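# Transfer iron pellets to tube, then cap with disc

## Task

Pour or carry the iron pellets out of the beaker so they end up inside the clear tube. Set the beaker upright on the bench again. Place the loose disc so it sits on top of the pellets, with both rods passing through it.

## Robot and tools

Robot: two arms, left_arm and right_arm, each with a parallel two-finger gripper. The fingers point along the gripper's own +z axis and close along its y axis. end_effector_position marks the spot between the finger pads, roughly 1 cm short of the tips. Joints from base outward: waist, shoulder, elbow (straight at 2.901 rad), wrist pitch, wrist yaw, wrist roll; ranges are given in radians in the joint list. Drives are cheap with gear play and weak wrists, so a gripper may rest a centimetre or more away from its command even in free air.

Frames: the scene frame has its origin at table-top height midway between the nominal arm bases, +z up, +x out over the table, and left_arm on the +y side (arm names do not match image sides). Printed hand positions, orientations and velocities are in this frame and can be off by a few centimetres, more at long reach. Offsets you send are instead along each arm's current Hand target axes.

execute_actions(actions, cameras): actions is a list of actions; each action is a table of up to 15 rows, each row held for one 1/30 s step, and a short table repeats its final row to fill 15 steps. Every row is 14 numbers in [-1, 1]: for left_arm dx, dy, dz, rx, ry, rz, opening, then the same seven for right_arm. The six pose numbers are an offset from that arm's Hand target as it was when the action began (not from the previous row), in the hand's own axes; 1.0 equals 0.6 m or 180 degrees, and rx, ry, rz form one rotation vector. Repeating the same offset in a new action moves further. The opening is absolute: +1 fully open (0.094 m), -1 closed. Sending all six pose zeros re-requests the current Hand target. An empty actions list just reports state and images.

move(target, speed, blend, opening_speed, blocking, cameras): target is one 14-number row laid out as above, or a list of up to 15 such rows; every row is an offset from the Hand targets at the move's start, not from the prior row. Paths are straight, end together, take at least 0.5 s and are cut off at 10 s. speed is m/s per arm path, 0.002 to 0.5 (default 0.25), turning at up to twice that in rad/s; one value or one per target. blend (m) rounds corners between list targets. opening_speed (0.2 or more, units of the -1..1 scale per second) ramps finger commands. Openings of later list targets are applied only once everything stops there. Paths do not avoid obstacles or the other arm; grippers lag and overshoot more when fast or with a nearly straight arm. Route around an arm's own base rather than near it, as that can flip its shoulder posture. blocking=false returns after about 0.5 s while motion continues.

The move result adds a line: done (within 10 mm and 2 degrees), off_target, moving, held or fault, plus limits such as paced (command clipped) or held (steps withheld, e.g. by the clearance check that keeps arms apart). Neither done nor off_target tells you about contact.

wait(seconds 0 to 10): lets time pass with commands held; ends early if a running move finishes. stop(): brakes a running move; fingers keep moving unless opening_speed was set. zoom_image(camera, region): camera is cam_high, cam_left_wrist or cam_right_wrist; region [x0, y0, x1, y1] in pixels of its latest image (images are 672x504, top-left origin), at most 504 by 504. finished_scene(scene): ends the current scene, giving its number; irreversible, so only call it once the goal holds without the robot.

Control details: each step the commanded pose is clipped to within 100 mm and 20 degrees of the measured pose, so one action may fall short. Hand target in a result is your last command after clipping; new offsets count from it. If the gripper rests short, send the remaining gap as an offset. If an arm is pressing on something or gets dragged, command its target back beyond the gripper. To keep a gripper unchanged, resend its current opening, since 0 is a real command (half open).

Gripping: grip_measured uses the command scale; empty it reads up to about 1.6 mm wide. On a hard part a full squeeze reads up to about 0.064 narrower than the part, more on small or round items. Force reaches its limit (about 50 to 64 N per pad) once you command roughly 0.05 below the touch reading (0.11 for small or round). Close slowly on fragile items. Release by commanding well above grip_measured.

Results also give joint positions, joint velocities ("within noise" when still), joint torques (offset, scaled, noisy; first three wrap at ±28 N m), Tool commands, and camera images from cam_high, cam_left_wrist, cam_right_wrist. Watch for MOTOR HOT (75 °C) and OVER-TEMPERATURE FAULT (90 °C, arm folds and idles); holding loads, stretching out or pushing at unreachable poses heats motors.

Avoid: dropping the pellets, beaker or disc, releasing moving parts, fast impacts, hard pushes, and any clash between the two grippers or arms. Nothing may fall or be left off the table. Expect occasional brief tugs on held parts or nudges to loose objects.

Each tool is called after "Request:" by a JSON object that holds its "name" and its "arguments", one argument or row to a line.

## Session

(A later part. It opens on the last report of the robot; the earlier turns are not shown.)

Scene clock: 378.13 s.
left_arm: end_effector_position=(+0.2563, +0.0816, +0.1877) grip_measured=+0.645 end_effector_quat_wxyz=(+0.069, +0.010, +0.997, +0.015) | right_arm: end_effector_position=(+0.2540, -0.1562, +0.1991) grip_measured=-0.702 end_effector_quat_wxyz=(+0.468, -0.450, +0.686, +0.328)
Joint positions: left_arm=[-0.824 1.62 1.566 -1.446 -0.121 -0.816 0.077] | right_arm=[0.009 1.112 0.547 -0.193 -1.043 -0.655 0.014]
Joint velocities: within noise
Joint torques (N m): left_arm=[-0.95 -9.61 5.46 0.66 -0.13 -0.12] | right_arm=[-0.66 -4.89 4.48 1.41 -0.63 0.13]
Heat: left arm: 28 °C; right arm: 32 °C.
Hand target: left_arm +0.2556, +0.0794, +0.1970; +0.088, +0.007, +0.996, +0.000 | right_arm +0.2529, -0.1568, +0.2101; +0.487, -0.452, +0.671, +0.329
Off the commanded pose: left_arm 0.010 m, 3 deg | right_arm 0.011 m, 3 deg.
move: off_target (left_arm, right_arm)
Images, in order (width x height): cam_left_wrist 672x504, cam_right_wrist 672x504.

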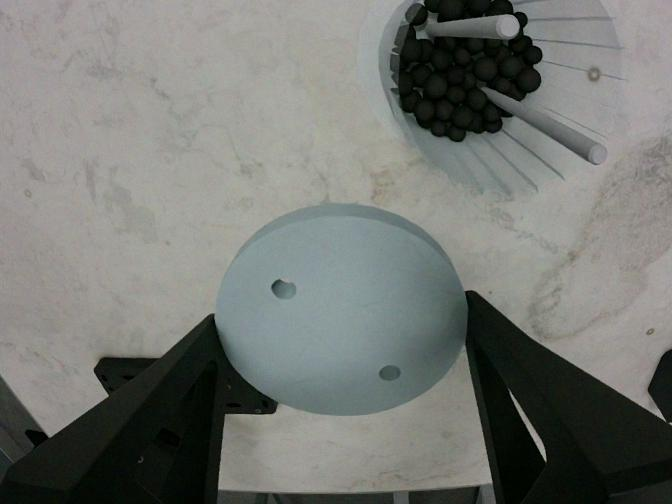

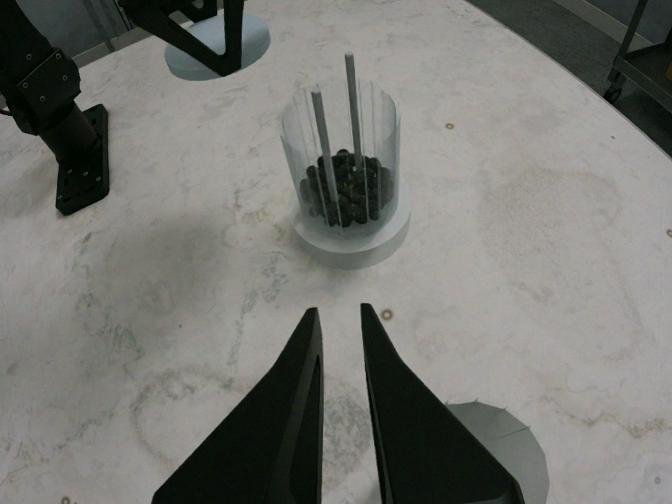

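Request:
{"name": "move", "arguments": {
  "target": [
    [-0.0029, 0, -0.0164, 0, 0, 0, 0.45, 0, 0, 0, 0, 0, 0, -0.7],
    [-0.1116, -0.1046, 0.0096, 0, 0, 0, 0.45, 0, 0, 0, 0, 0, 0, -0.7]
  ],
  "speed": [0.05, 0.1],
  "cameras": ["cam_left_wrist", "cam_right_wrist"]
}}

Request:
{"name": "zoom_image", "arguments": {
  "camera": "cam_right_wrist",
  "region": [250, 0, 400, 120]
}}

Scene clock: 382.70 s.
left_arm: end_effector_position=(+0.3166, +0.0143, +0.2011) grip_measured=+0.645 end_effector_quat_wxyz=(+0.086, +0.008, +0.996, -0.004) | right_arm: end_effector_position=(+0.2540, -0.1562, +0.1991) grip_measured=-0.702 end_effector_quat_wxyz=(+0.468, -0.450, +0.686, +0.328)
Joint positions: left_arm=[-0.824 1.954 2.028 -1.522 -0.121 -0.816 0.077] | right_arm=[0.009 1.112 0.547 -0.193 -1.043 -0.655 0.014]
Joint velocities: within noise
Joint torques (N m): left_arm=[0.64 -8.2 7.98 0.43 -0.09 0.04] | right_arm=[-0.66 -4.82 4.34 1.44 -0.59 0.12]
Heat: left arm: 28 °C; right arm: 32 °C.
Hand target: left_arm +0.3217, +0.0158, +0.2030; +0.088, +0.007, +0.996, +0.000 | right_arm +0.2529, -0.1568, +0.2101; +0.487, -0.452, +0.671, +0.329
Off the commanded pose: left_arm 0.006 m, 1 deg | right_arm 0.011 m, 3 deg.
move: off_target (right_arm)
Images, in order (width x height): cam_left_wrist 672x504, cam_right_wrist 672x504.

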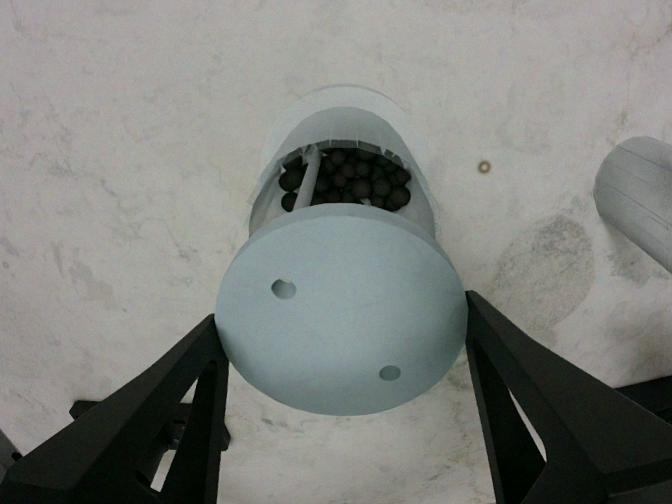

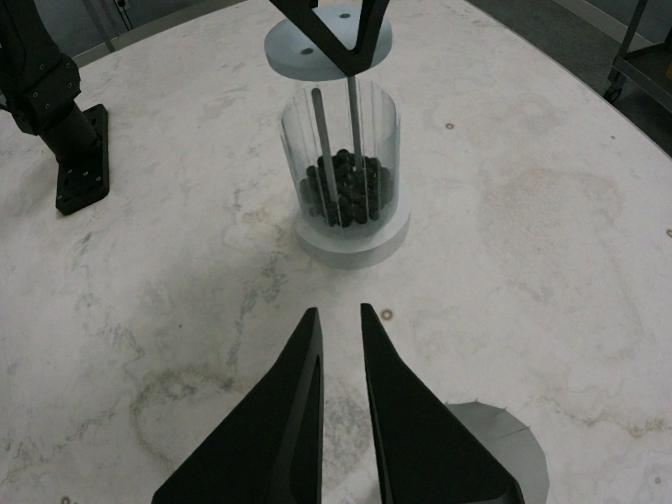

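Scaled by 3.360 from the camera's 672x504 image, which has a finer 960x720 frame.

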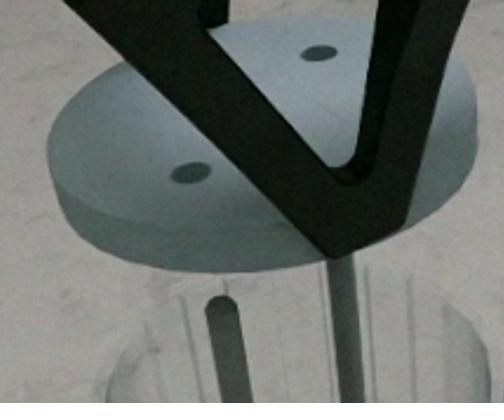

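Request:
{"name": "move", "arguments": {
  "target": [-0.0013, -0.0058, 0.0273, -0.0008, 0, -0.0044, 0.45, 0, 0, 0, 0, 0, 0, -0.7],
  "speed": 0.05,
  "cameras": ["cam_right_wrist"]
}}

Request:
{"name": "zoom_image", "arguments": {
  "camera": "cam_right_wrist",
  "region": [250, 0, 400, 120]
}}

Scene clock: 385.50 s.
left_arm: end_effector_position=(+0.3164, +0.0145, +0.1930) grip_measured=+0.645 end_effector_quat_wxyz=(+0.082, +0.009, +0.997, +0.000) | right_arm: end_effector_position=(+0.2540, -0.1562, +0.1991) grip_measured=-0.702 end_effector_quat_wxyz=(+0.468, -0.450, +0.686, +0.328)
Joint positions: left_arm=[-0.824 1.954 1.996 -1.501 -0.121 -0.816 0.077] | right_arm=[0.009 1.112 0.547 -0.193 -1.043 -0.655 0.014]
Joint velocities: within noise
Joint torques (N m): left_arm=[0.58 -8.03 5.33 0.86 -0.11 -0.04] | right_arm=[-0.58 -4.9 4.41 1.4 -0.61 0.12]
Heat: left arm: 28 °C; right arm: 32 °C.
Hand target: left_arm +0.3253, +0.0122, +0.1870; +0.088, +0.000, +0.996, +0.000 | right_arm +0.2529, -0.1568, +0.2101; +0.487, -0.452, +0.671, +0.329
Off the commanded pose: left_arm 0.011 m, 1 deg | right_arm 0.011 m, 3 deg.
move: off_target (left_arm, right_arm)
Images, in order (width x height): cam_right_wrist 672x504.

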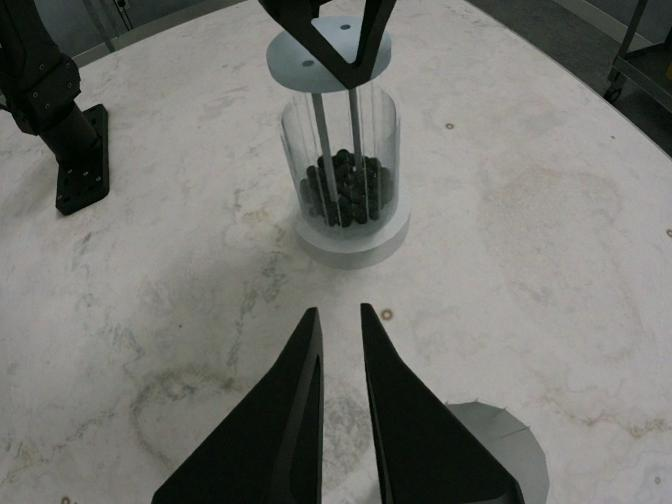

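Scaled by 3.360 from the camera's 672x504 image, which has a finer 960x720 frame.

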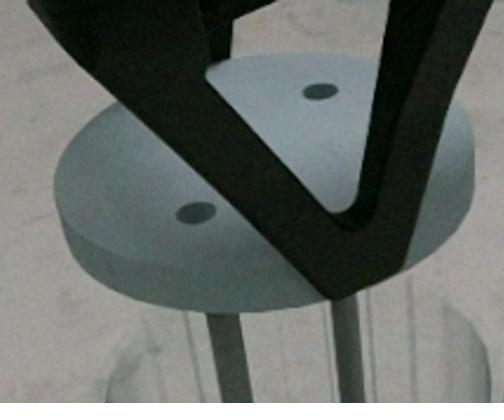

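Request:
{"name": "execute_actions", "arguments": {
  "actions": [
    [[-0.0079, 0.0084, 0.0014, 0, 0, 0, 0.45, 0, 0, 0, 0, 0, 0, -0.7], [-0.0079, 0.0084, 0.0014, 0, 0, 0, 0.45, 0, 0, 0, 0, 0, 0, -0.7], [0, 0, 0, 0, 0, 0, 0.45, 0, 0, 0, 0, 0, 0, -0.7]]
  ],
  "cameras": ["cam_right_wrist"]
}}

Request:
{"name": "zoom_image", "arguments": {
  "camera": "cam_right_wrist",
  "region": [250, 0, 400, 120]
}}

Scene clock: 387.23 s.
left_arm: end_effector_position=(+0.3181, +0.0157, +0.1930) grip_measured=+0.645 end_effector_quat_wxyz=(+0.082, +0.006, +0.997, -0.001) | right_arm: end_effector_position=(+0.2540, -0.1562, +0.1991) grip_measured=-0.702 end_effector_quat_wxyz=(+0.468, -0.450, +0.686, +0.328)
Joint positions: left_arm=[-0.818 1.954 1.996 -1.499 -0.119 -0.816 0.077] | right_arm=[0.009 1.112 0.547 -0.193 -1.043 -0.655 0.014]
Joint velocities: within noise
Joint torques (N m): left_arm=[-0.05 -7.87 5.42 0.78 -0.13 -0.04] | right_arm=[-0.61 -4.93 4.3 1.41 -0.59 0.15]
Heat: left arm: 27 °C; right arm: 32 °C.
Hand target: left_arm +0.3253, +0.0122, +0.1870; +0.088, +0.000, +0.996, +0.000 | right_arm +0.2529, -0.1568, +0.2101; +0.487, -0.452, +0.671, +0.329
Off the commanded pose: left_arm 0.010 m, 1 deg | right_arm 0.011 m, 3 deg.
Images, in order (width x height): cam_right_wrist 672x504.

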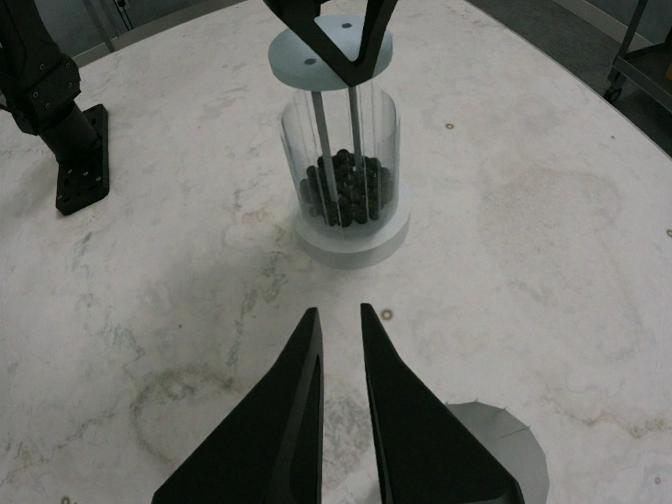

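Scaled by 3.360 from the camera's 672x504 image, which has a finer 960x720 frame.

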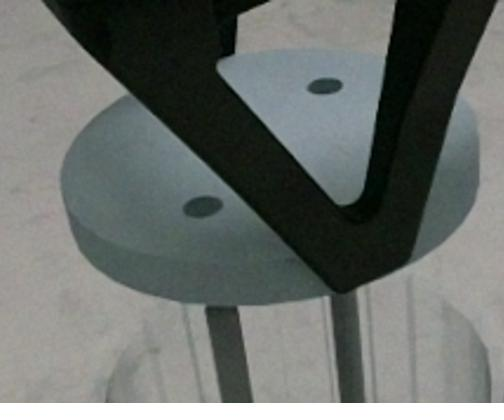

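Request:
{"name": "move", "arguments": {
  "target": [0.001, -0.0005, 0.0083, 0, 0, 0, 0.45, 0, 0, 0, 0, 0, 0, -0.7],
  "speed": 0.03,
  "cameras": ["cam_right_wrist"]
}}

Request:
{"name": "zoom_image", "arguments": {
  "camera": "cam_right_wrist",
  "region": [250, 0, 400, 120]
}}

Scene clock: 392.10 s.
left_arm: end_effector_position=(+0.3185, +0.0154, +0.1869) grip_measured=+0.645 end_effector_quat_wxyz=(+0.081, +0.006, +0.997, +0.001) | right_arm: end_effector_position=(+0.2540, -0.1562, +0.1991) grip_measured=-0.702 end_effector_quat_wxyz=(+0.468, -0.450, +0.686, +0.328)
Joint positions: left_arm=[-0.818 1.954 1.971 -1.479 -0.119 -0.816 0.077] | right_arm=[0.009 1.112 0.547 -0.193 -1.043 -0.655 0.014]
Joint velocities: within noise
Joint torques (N m): left_arm=[0.02 -8.66 5.5 0.86 -0.11 -0.1] | right_arm=[-0.57 -4.98 4.29 1.41 -0.59 0.14]
Heat: left arm: 27 °C; right arm: 32 °C.
Hand target: left_arm +0.3255, +0.0119, +0.1820; +0.088, +0.000, +0.996, +0.000 | right_arm +0.2529, -0.1568, +0.2101; +0.487, -0.452, +0.671, +0.329
Off the commanded pose: left_arm 0.009 m, 1 deg | right_arm 0.011 m, 3 deg.
move: off_target (right_arm)
Images, in order (width x height): cam_right_wrist 672x504.

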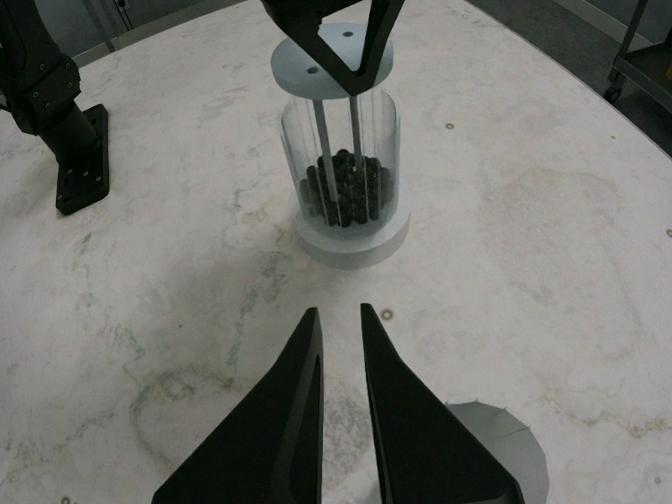

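Scaled by 3.360 from the camera's 672x504 image, which has a finer 960x720 frame.

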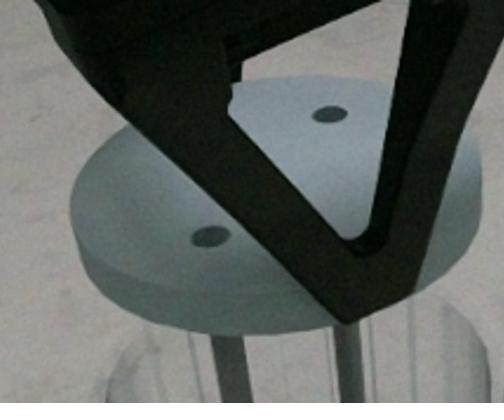

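Request:
{"name": "move", "arguments": {
  "target": [0.0021, 0.0003, 0.0098, 0, 0, 0, 0.45, 0, 0, 0, 0, 0, 0, -0.7],
  "speed": 0.03,
  "cameras": ["cam_right_wrist", "cam_left_wrist"]
}}

Request:
{"name": "zoom_image", "arguments": {
  "camera": "cam_right_wrist",
  "region": [250, 0, 400, 120]
}}

Scene clock: 394.63 s.
left_arm: end_effector_position=(+0.3181, +0.0158, +0.1817) grip_measured=+0.645 end_effector_quat_wxyz=(+0.078, +0.006, +0.997, +0.003) | right_arm: end_effector_position=(+0.2540, -0.1562, +0.1991) grip_measured=-0.702 end_effector_quat_wxyz=(+0.468, -0.450, +0.686, +0.328)
Joint positions: left_arm=[-0.818 1.953 1.948 -1.464 -0.119 -0.816 0.077] | right_arm=[0.009 1.112 0.547 -0.193 -1.043 -0.655 0.014]
Joint velocities: within noise
Joint torques (N m): left_arm=[-0.24 -8.88 4.82 0.96 -0.14 -0.1] | right_arm=[-0.66 -4.93 4.38 1.44 -0.6 0.15]
Heat: left arm: 27 °C; right arm: 32 °C.
Hand target: left_arm +0.3253, +0.0121, +0.1760; +0.088, +0.000, +0.996, +0.000 | right_arm +0.2529, -0.1568, +0.2101; +0.487, -0.452, +0.671, +0.329
Off the commanded pose: left_arm 0.010 m, 1 deg | right_arm 0.011 m, 3 deg.
move: off_target (right_arm)
Images, in order (width x height): cam_left_wrist 672x504, cam_right_wrist 672x504.

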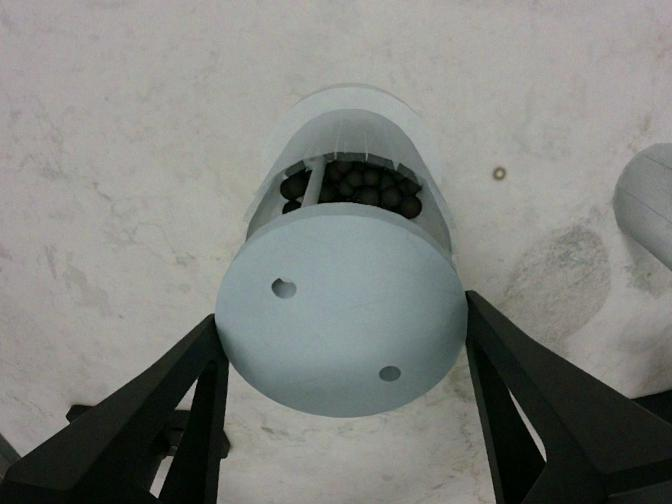

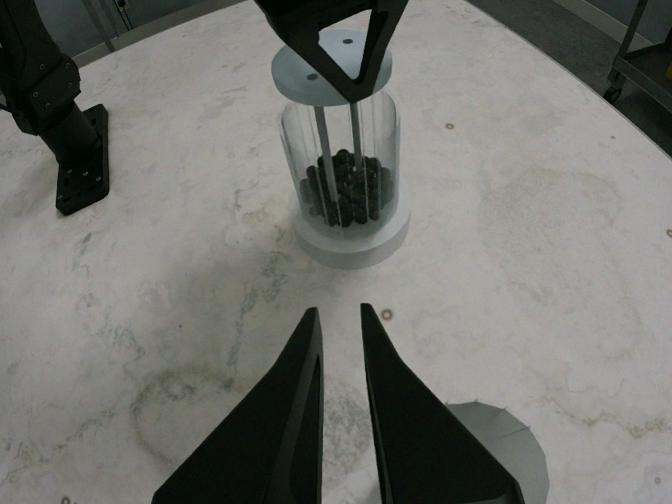

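Scaled by 3.360 from the camera's 672x504 image, which has a finer 960x720 frame.

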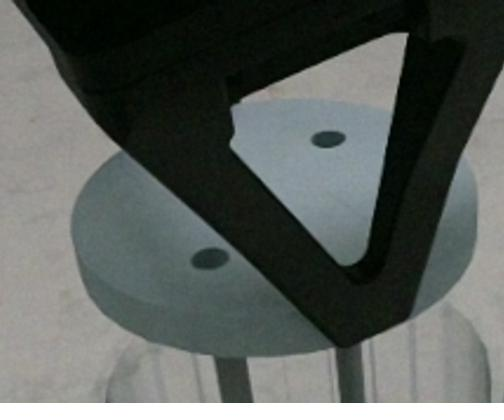

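Request:
{"name": "move", "arguments": {
  "target": [0.0002, -0.0009, 0.0067, 0, 0, 0, 0.45, 0, 0, 0, 0, 0, 0, -0.7],
  "speed": 0.03,
  "cameras": ["cam_right_wrist", "cam_left_wrist"]
}}

Request:
{"name": "zoom_image", "arguments": {
  "camera": "cam_right_wrist",
  "region": [250, 0, 400, 120]
}}

Scene clock: 396.23 s.
left_arm: end_effector_position=(+0.3180, +0.0159, +0.1805) grip_measured=+0.645 end_effector_quat_wxyz=(+0.078, +0.007, +0.997, +0.004) | right_arm: end_effector_position=(+0.2540, -0.1562, +0.1991) grip_measured=-0.702 end_effector_quat_wxyz=(+0.468, -0.450, +0.686, +0.328)
Joint positions: left_arm=[-0.818 1.953 1.944 -1.461 -0.119 -0.813 0.077] | right_arm=[0.009 1.112 0.547 -0.193 -1.043 -0.655 0.014]
Joint velocities: within noise
Joint torques (N m): left_arm=[-0.01 -8.87 3.71 1.07 -0.14 -0.09] | right_arm=[-0.55 -4.85 4.33 1.43 -0.58 0.16]
Heat: left arm: 27 °C; right arm: 32 °C.
Hand target: left_arm +0.3259, +0.0116, +0.1720; +0.088, +0.000, +0.996, +0.000 | right_arm +0.2529, -0.1568, +0.2101; +0.487, -0.452, +0.671, +0.329
Off the commanded pose: left_arm 0.012 m, 1 deg | right_arm 0.011 m, 3 deg.
move: off_target (left_arm, right_arm)
Images, in order (width x height): cam_left_wrist 672x504, cam_right_wrist 672x504.

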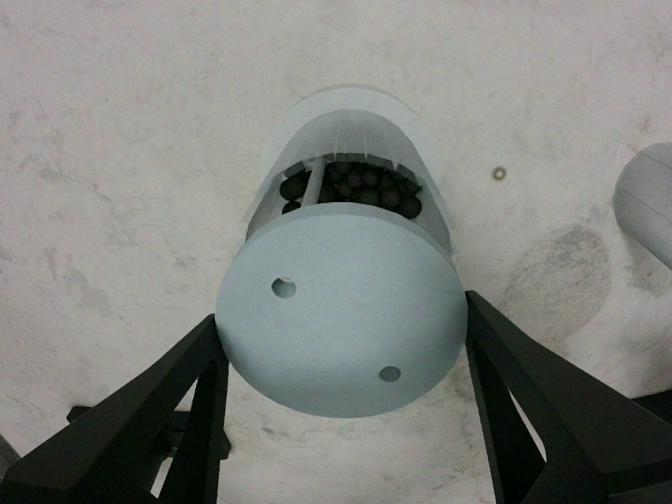

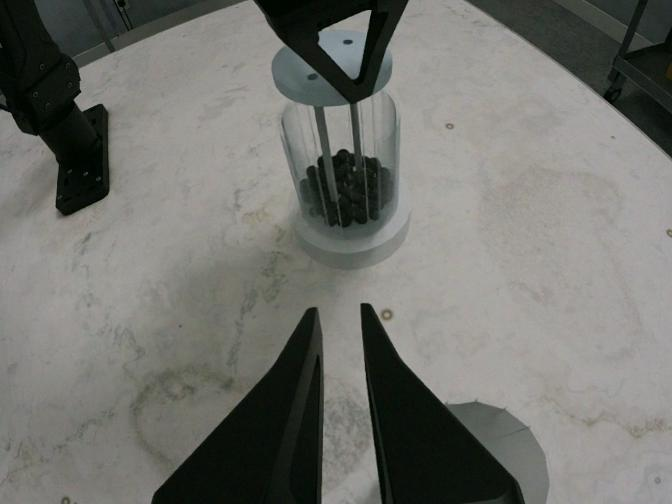

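Scaled by 3.360 from the camera's 672x504 image, which has a finer 960x720 frame.

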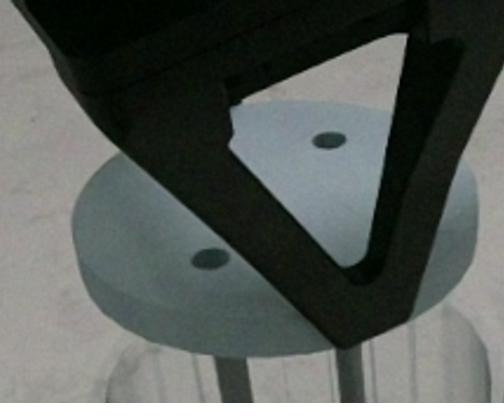

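Request:
{"name": "zoom_image", "arguments": {
  "camera": "cam_left_wrist",
  "region": [260, 270, 310, 310]
}}

Request:
{"name": "zoom_image", "arguments": {
  "camera": "cam_right_wrist",
  "region": [295, 60, 365, 120]
}}

Scaled by 10.080 from the camera's 672x504 image, which has a finer 960x720 frame.

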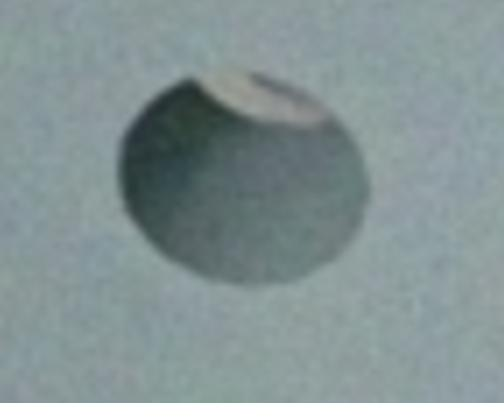

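Scaled by 7.200 from the camera's 672x504 image, which has a finer 960x720 frame.

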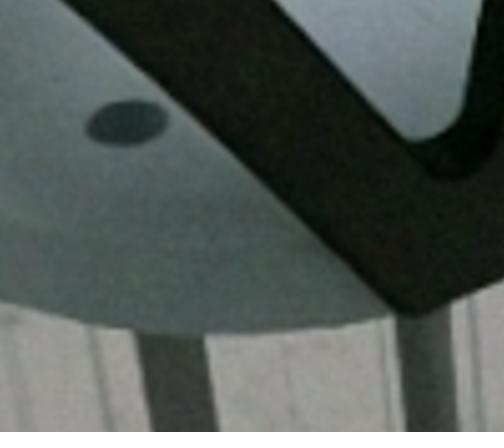

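Request:
{"name": "execute_actions", "arguments": {
  "actions": [],
  "cameras": ["cam_right_wrist", "cam_left_wrist"]
}}

Request:
{"name": "zoom_image", "arguments": {
  "camera": "cam_right_wrist",
  "region": [250, 0, 400, 120]
}}

Scene clock: 400.37 s.
left_arm: end_effector_position=(+0.3180, +0.0159, +0.1805) grip_measured=+0.645 end_effector_quat_wxyz=(+0.078, +0.007, +0.997, +0.004) | right_arm: end_effector_position=(+0.2540, -0.1562, +0.1991) grip_measured=-0.702 end_effector_quat_wxyz=(+0.468, -0.450, +0.686, +0.328)
Joint positions: left_arm=[-0.818 1.953 1.944 -1.461 -0.119 -0.813 0.077] | right_arm=[0.009 1.112 0.547 -0.193 -1.043 -0.655 0.014]
Joint velocities: within noise
Joint torques (N m): left_arm=[0.16 -9.02 3.69 1.05 -0.12 -0.12] | right_arm=[-0.69 -4.79 4.25 1.43 -0.63 0.15]
Heat: left arm: 27 °C; right arm: 32 °C.
Hand target: left_arm +0.3259, +0.0116, +0.1720; +0.088, +0.000, +0.996, +0.000 | right_arm +0.2529, -0.1568, +0.2101; +0.487, -0.452, +0.671, +0.329
Tool commands: left_gripper/opening=+0.45 right_gripper/opening=-0.7
Off the commanded pose: left_arm 0.012 m, 1 deg | right_arm 0.011 m, 3 deg.
Images, in order (width x height): cam_left_wrist 672x504, cam_right_wrist 672x504.

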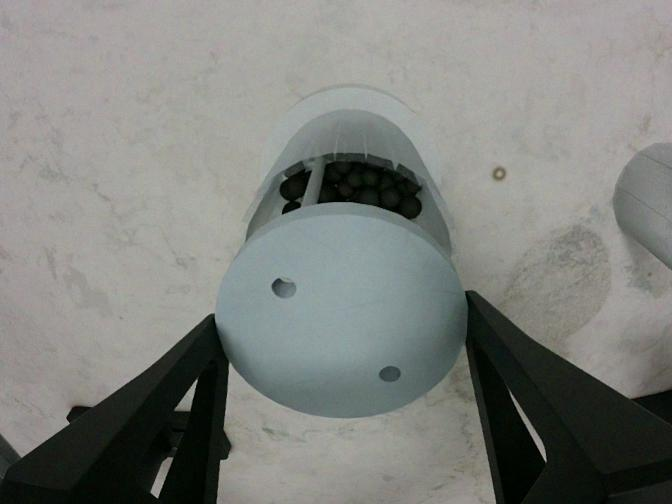

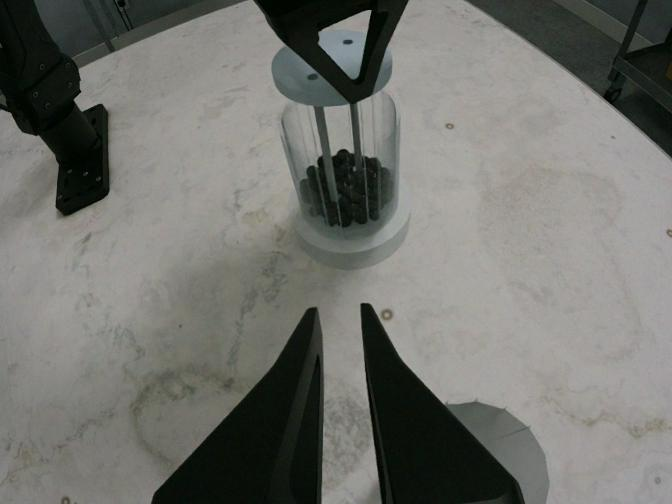

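Scaled by 3.360 from the camera's 672x504 image, which has a finer 960x720 frame.

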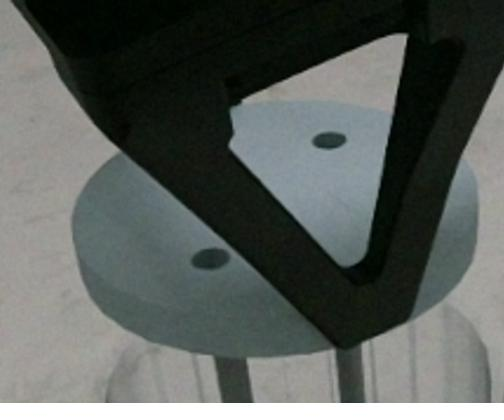

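Request:
{"name": "zoom_image", "arguments": {
  "camera": "cam_left_wrist",
  "region": [255, 260, 315, 310]
}}

Request:
{"name": "zoom_image", "arguments": {
  "camera": "cam_left_wrist",
  "region": [360, 350, 420, 400]
}}

Request:
{"name": "zoom_image", "arguments": {
  "camera": "cam_right_wrist",
  "region": [295, 60, 325, 90]
}}

Request:
{"name": "zoom_image", "arguments": {
  "camera": "cam_right_wrist",
  "region": [333, 27, 363, 57]
}}

Scaled by 8.400 from the camera's 672x504 image, which has a finer 960x720 frame.

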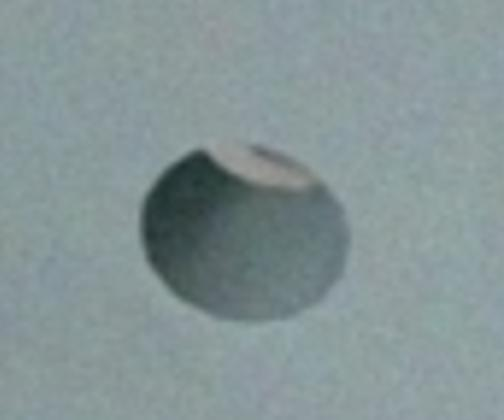

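Scaled by 8.400 from the camera's 672x504 image, which has a finer 960x720 frame.

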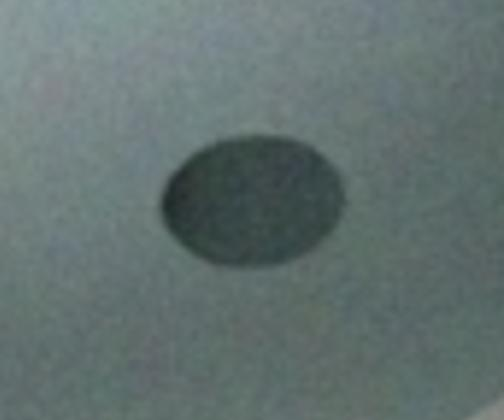

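Scaled by 16.800 from the camera's 672x504 image, which has a finer 960x720 frame.

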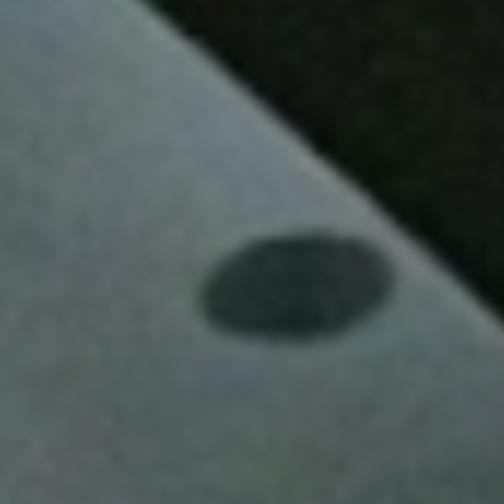

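Scaled by 16.800 from the camera's 672x504 image, which has a finer 960x720 frame.

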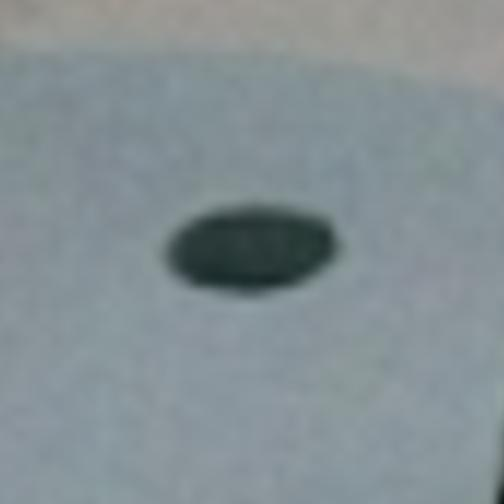

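Request:
{"name": "zoom_image", "arguments": {
  "camera": "cam_left_wrist",
  "region": [272, 270, 302, 300]
}}

Request:
{"name": "zoom_image", "arguments": {
  "camera": "cam_left_wrist",
  "region": [376, 360, 406, 390]
}}

Scaled by 16.800 from the camera's 672x504 image, which has a finer 960x720 frame.

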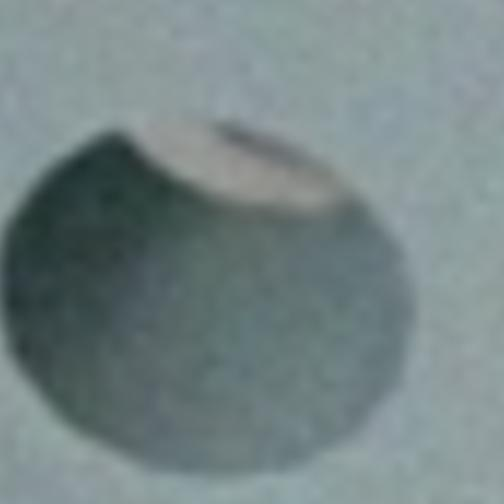

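Scaled by 16.800 from the camera's 672x504 image, which has a finer 960x720 frame.

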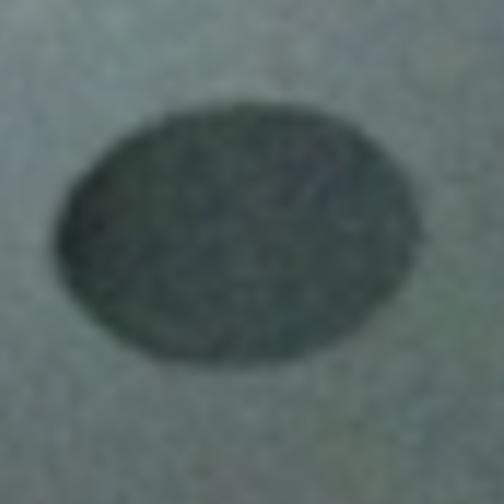

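Request:
{"name": "execute_actions", "arguments": {
  "actions": [
    [[0.0152,-0.0161,-0.0027,0,0,0,0.45,0,0,0,0,0,0,-0.7],[0.0152,-0.0161,-0.0027,0,0,0,0.45,0,0,0,0,0,0,-0.7],[0.00454,-0.00482,-0.00081,0,0,0,0.45,0,0,0,0,0,0,-0.7]]
  ],
  "cameras": ["cam_right_wrist", "cam_left_wrist"]
}}

Request:
{"name": "zoom_image", "arguments": {
  "camera": "cam_right_wrist",
  "region": [250, 0, 400, 120]
}}

Request:
{"name": "zoom_image", "arguments": {
  "camera": "cam_left_wrist",
  "region": [272, 270, 302, 300]
}}

Scene clock: 410.57 s.
left_arm: end_effector_position=(+0.3183, +0.0144, +0.1752) grip_measured=+0.645 end_effector_quat_wxyz=(+0.080, +0.004, +0.997, +0.006) | right_arm: end_effector_position=(+0.2540, -0.1562, +0.1991) grip_measured=-0.702 end_effector_quat_wxyz=(+0.468, -0.450, +0.686, +0.328)
Joint positions: left_arm=[-0.822 1.954 1.924 -1.441 -0.126 -0.824 0.077] | right_arm=[0.009 1.112 0.547 -0.193 -1.043 -0.655 0.014]
Joint velocities: within noise
Joint torques (N m): left_arm=[-0.05 -8.94 5.46 0.85 -0.09 -0.06] | right_arm=[-0.64 -4.96 4.27 1.43 -0.58 0.18]
Heat: left arm: 27 °C; right arm: 32 °C.
Hand target: left_arm +0.3231, +0.0087, +0.1720; +0.088, +0.000, +0.996, +0.000 | right_arm +0.2529, -0.1568, +0.2101; +0.487, -0.452, +0.671, +0.329
Off the commanded pose: left_arm 0.008 m, 1 deg | right_arm 0.011 m, 3 deg.
Images, in order (width x height): cam_left_wrist 672x504, cam_right_wrist 672x504.

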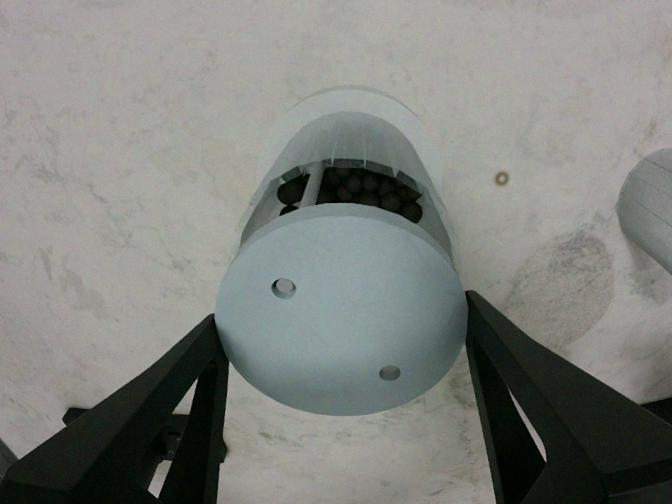

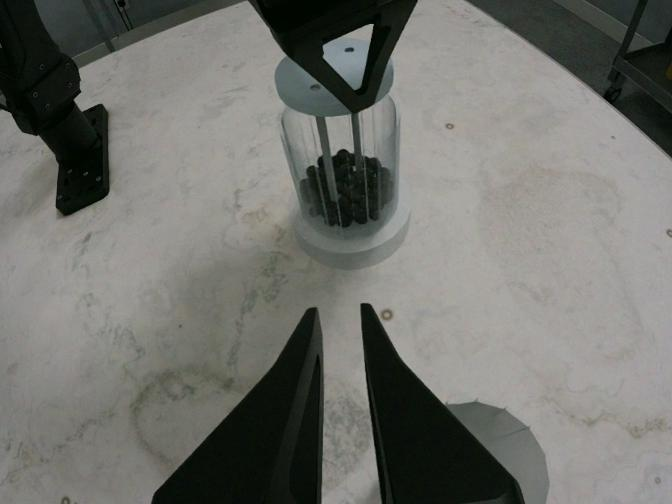

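Scaled by 3.360 from the camera's 672x504 image, which has a finer 960x720 frame.

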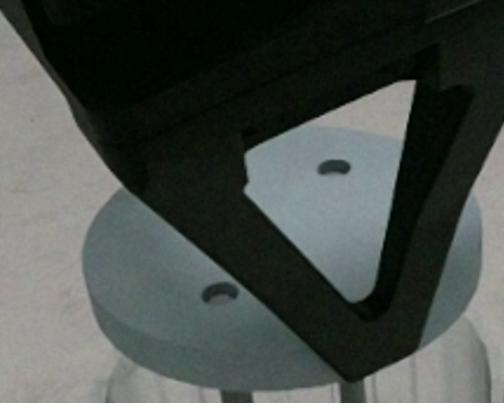

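Scaled by 16.800 from the camera's 672x504 image, which has a finer 960x720 frame.

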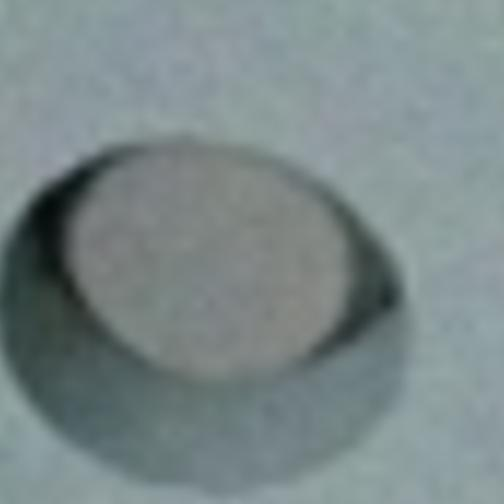

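Request:
{"name": "zoom_image", "arguments": {
  "camera": "cam_left_wrist",
  "region": [376, 360, 406, 390]
}}

Request:
{"name": "zoom_image", "arguments": {
  "camera": "cam_left_wrist",
  "region": [200, 70, 480, 420]
}}

Scaled by 16.800 from the camera's 672x504 image, which has a finer 960x720 frame.

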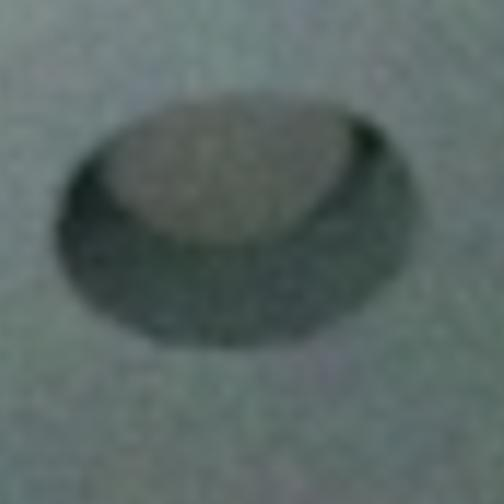

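Scaled by 1.440 from the camera's 672x504 image, which has a finer 960x720 frame.

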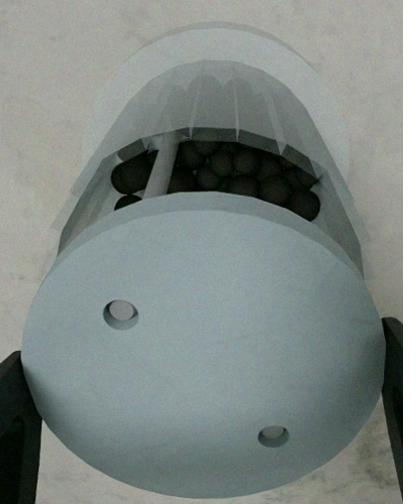

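Request:
{"name": "move", "arguments": {
  "target": [0.00292,0,0.01641,0,0,0,0.45,0,0,0,0,0,0,-0.7],
  "speed": 0.03,
  "cameras": ["cam_right_wrist", "cam_left_wrist"]
}}

Request:
{"name": "zoom_image", "arguments": {
  "camera": "cam_left_wrist",
  "region": [200, 220, 480, 420]
}}

Request:
{"name": "zoom_image", "arguments": {
  "camera": "cam_right_wrist",
  "region": [250, 0, 450, 160]
}}

Scene clock: 413.13 s.
left_arm: end_effector_position=(+0.3184, +0.0143, +0.1620) grip_measured=+0.645 end_effector_quat_wxyz=(+0.077, +0.005, +0.997, +0.009) | right_arm: end_effector_position=(+0.2540, -0.1562, +0.1991) grip_measured=-0.702 end_effector_quat_wxyz=(+0.468, -0.450, +0.686, +0.328)
Joint positions: left_arm=[-0.822 1.954 1.872 -1.398 -0.126 -0.824 0.077] | right_arm=[0.009 1.112 0.547 -0.193 -1.043 -0.655 0.014]
Joint velocities: within noise
Joint torques (N m): left_arm=[0.02 -9.44 5.39 0.86 -0.05 -0.1] | right_arm=[-0.55 -4.83 4.49 1.41 -0.62 0.13]
Heat: left arm: 27 °C; right arm: 32 °C.
Hand target: left_arm +0.3231, +0.0087, +0.1620; +0.088, +0.000, +0.996, +0.000 | right_arm +0.2529, -0.1568, +0.2101; +0.487, -0.452, +0.671, +0.329
Off the commanded pose: left_arm 0.007 m, 2 deg | right_arm 0.011 m, 3 deg.
move: off_target (right_arm)
Images, in order (width x height): cam_left_wrist 672x504, cam_right_wrist 672x504.

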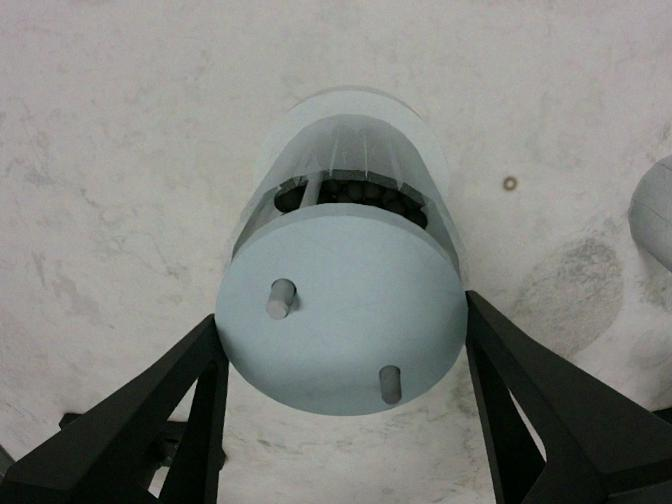

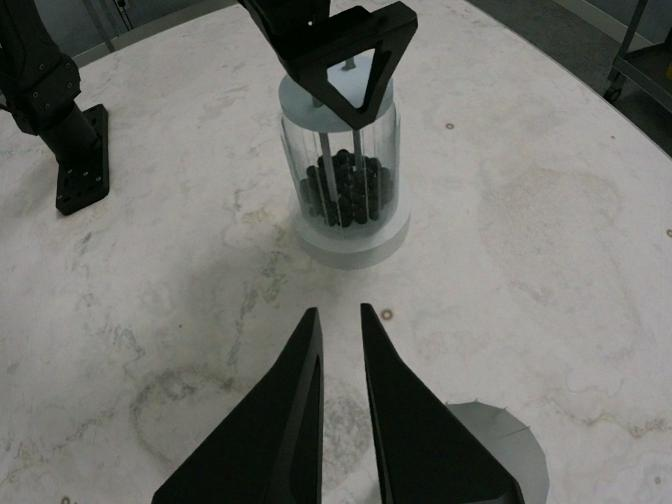

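Scaled by 1.800 from the camera's 672x504 image, which has a finer 960x720 frame.

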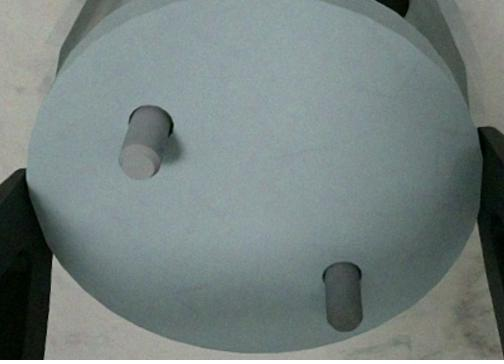

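Scaled by 2.520 from the camera's 672x504 image, which has a finer 960x720 frame.

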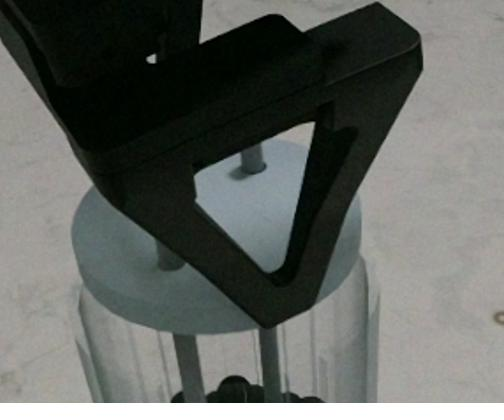

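Request:
{"name": "move", "arguments": {
  "target": [0.00321,0,0.01805,0,0,0,0.45,0,0,0,0,0,0,-0.7],
  "speed": 0.03,
  "cameras": ["cam_right_wrist", "cam_left_wrist"]
}}

Request:
{"name": "zoom_image", "arguments": {
  "camera": "cam_right_wrist",
  "region": [250, 0, 450, 160]
}}

Scene clock: 420.20 s.
left_arm: end_effector_position=(+0.3186, +0.0142, +0.1489) grip_measured=+0.645 end_effector_quat_wxyz=(+0.075, +0.005, +0.997, +0.011) | right_arm: end_effector_position=(+0.2540, -0.1562, +0.1991) grip_measured=-0.702 end_effector_quat_wxyz=(+0.468, -0.450, +0.686, +0.328)
Joint positions: left_arm=[-0.822 1.954 1.819 -1.352 -0.126 -0.824 0.077] | right_arm=[0.009 1.112 0.547 -0.193 -1.043 -0.655 0.014]
Joint velocities: within noise
Joint torques (N m): left_arm=[-0.13 -10.25 5.38 0.87 -0.09 -0.07] | right_arm=[-0.65 -4.97 4.33 1.43 -0.6 0.16]
Heat: left arm: 27 °C; right arm: 32 °C.
Hand target: left_arm +0.3231, +0.0087, +0.1510; +0.088, +0.000, +0.996, +0.000 | right_arm +0.2529, -0.1568, +0.2101; +0.487, -0.452, +0.671, +0.329
Off the commanded pose: left_arm 0.007 m, 2 deg | right_arm 0.011 m, 3 deg.
move: off_target (right_arm)
Images, in order (width x height): cam_left_wrist 672x504, cam_right_wrist 672x504.

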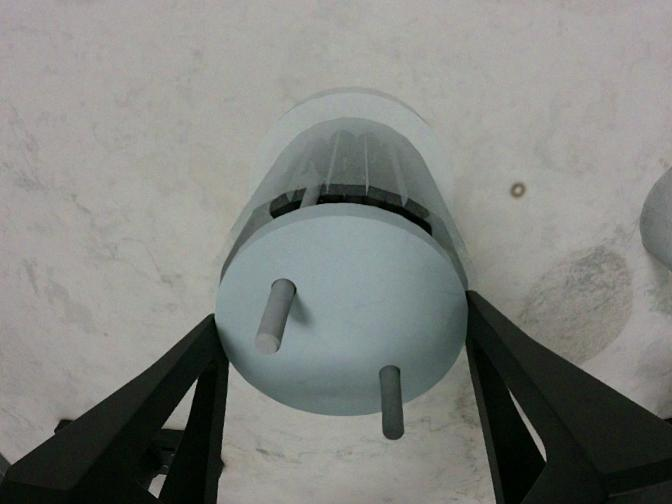

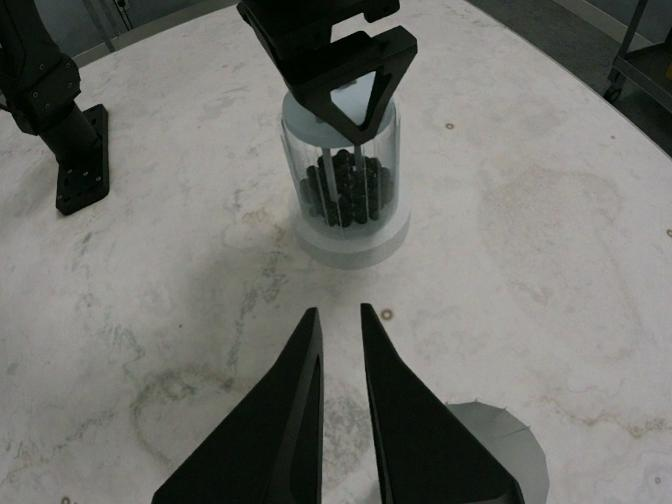

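Scaled by 2.520 from the camera's 672x504 image, which has a finer 960x720 frame.

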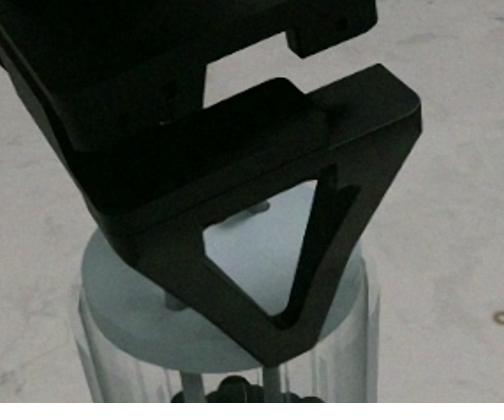

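Request:
{"name": "zoom_image", "arguments": {
  "camera": "cam_right_wrist",
  "region": [270, 80, 350, 160]
}}

Request:
{"name": "zoom_image", "arguments": {
  "camera": "cam_right_wrist",
  "region": [340, 80, 420, 160]
}}

Request:
{"name": "zoom_image", "arguments": {
  "camera": "cam_left_wrist",
  "region": [200, 70, 480, 350]
}}

Scaled by 6.300 from the camera's 672x504 image, which has a finer 960x720 frame.

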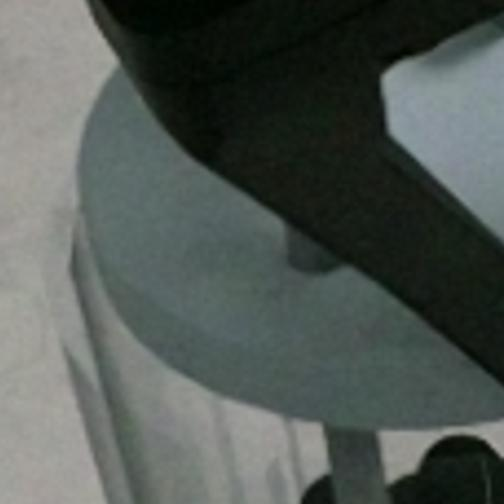

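Scaled by 6.300 from the camera's 672x504 image, which has a finer 960x720 frame.

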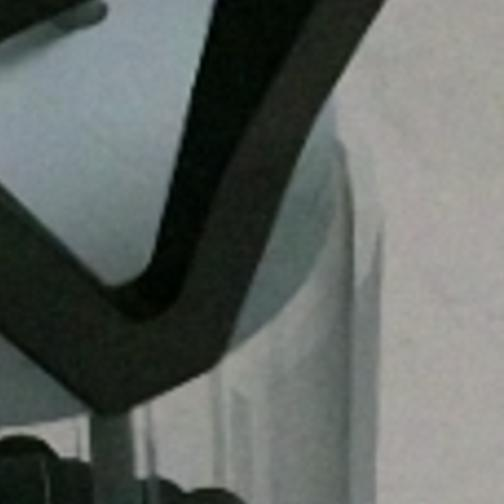

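Scaled by 1.800 from the camera's 672x504 image, which has a finer 960x720 frame.

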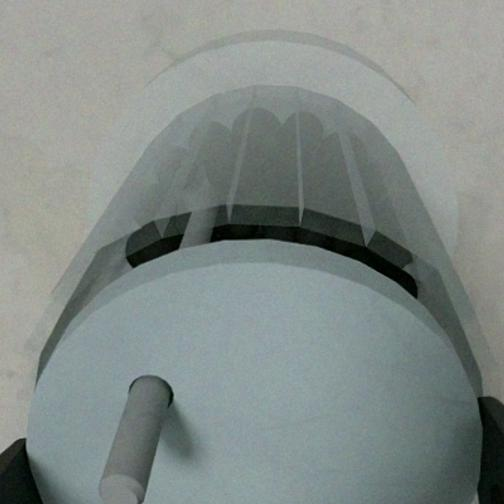

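Request:
{"name": "zoom_image", "arguments": {
  "camera": "cam_right_wrist",
  "region": [270, 90, 410, 200]
}}

Request:
{"name": "zoom_image", "arguments": {
  "camera": "cam_right_wrist",
  "region": [310, 130, 370, 180]
}}

Scaled by 3.600 from the camera's 672x504 image, which has a finer 960x720 frame.

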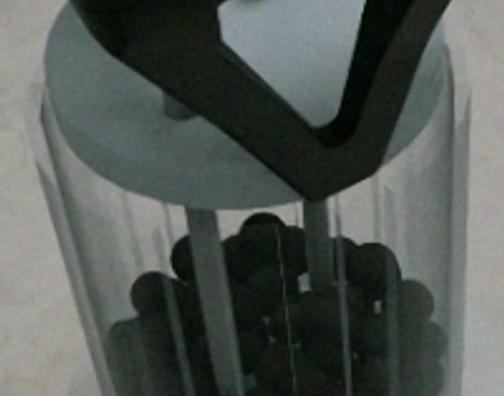

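Scaled by 8.400 from the camera's 672x504 image, which has a finer 960x720 frame.

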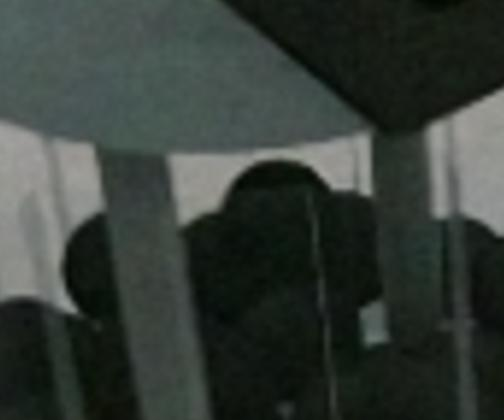

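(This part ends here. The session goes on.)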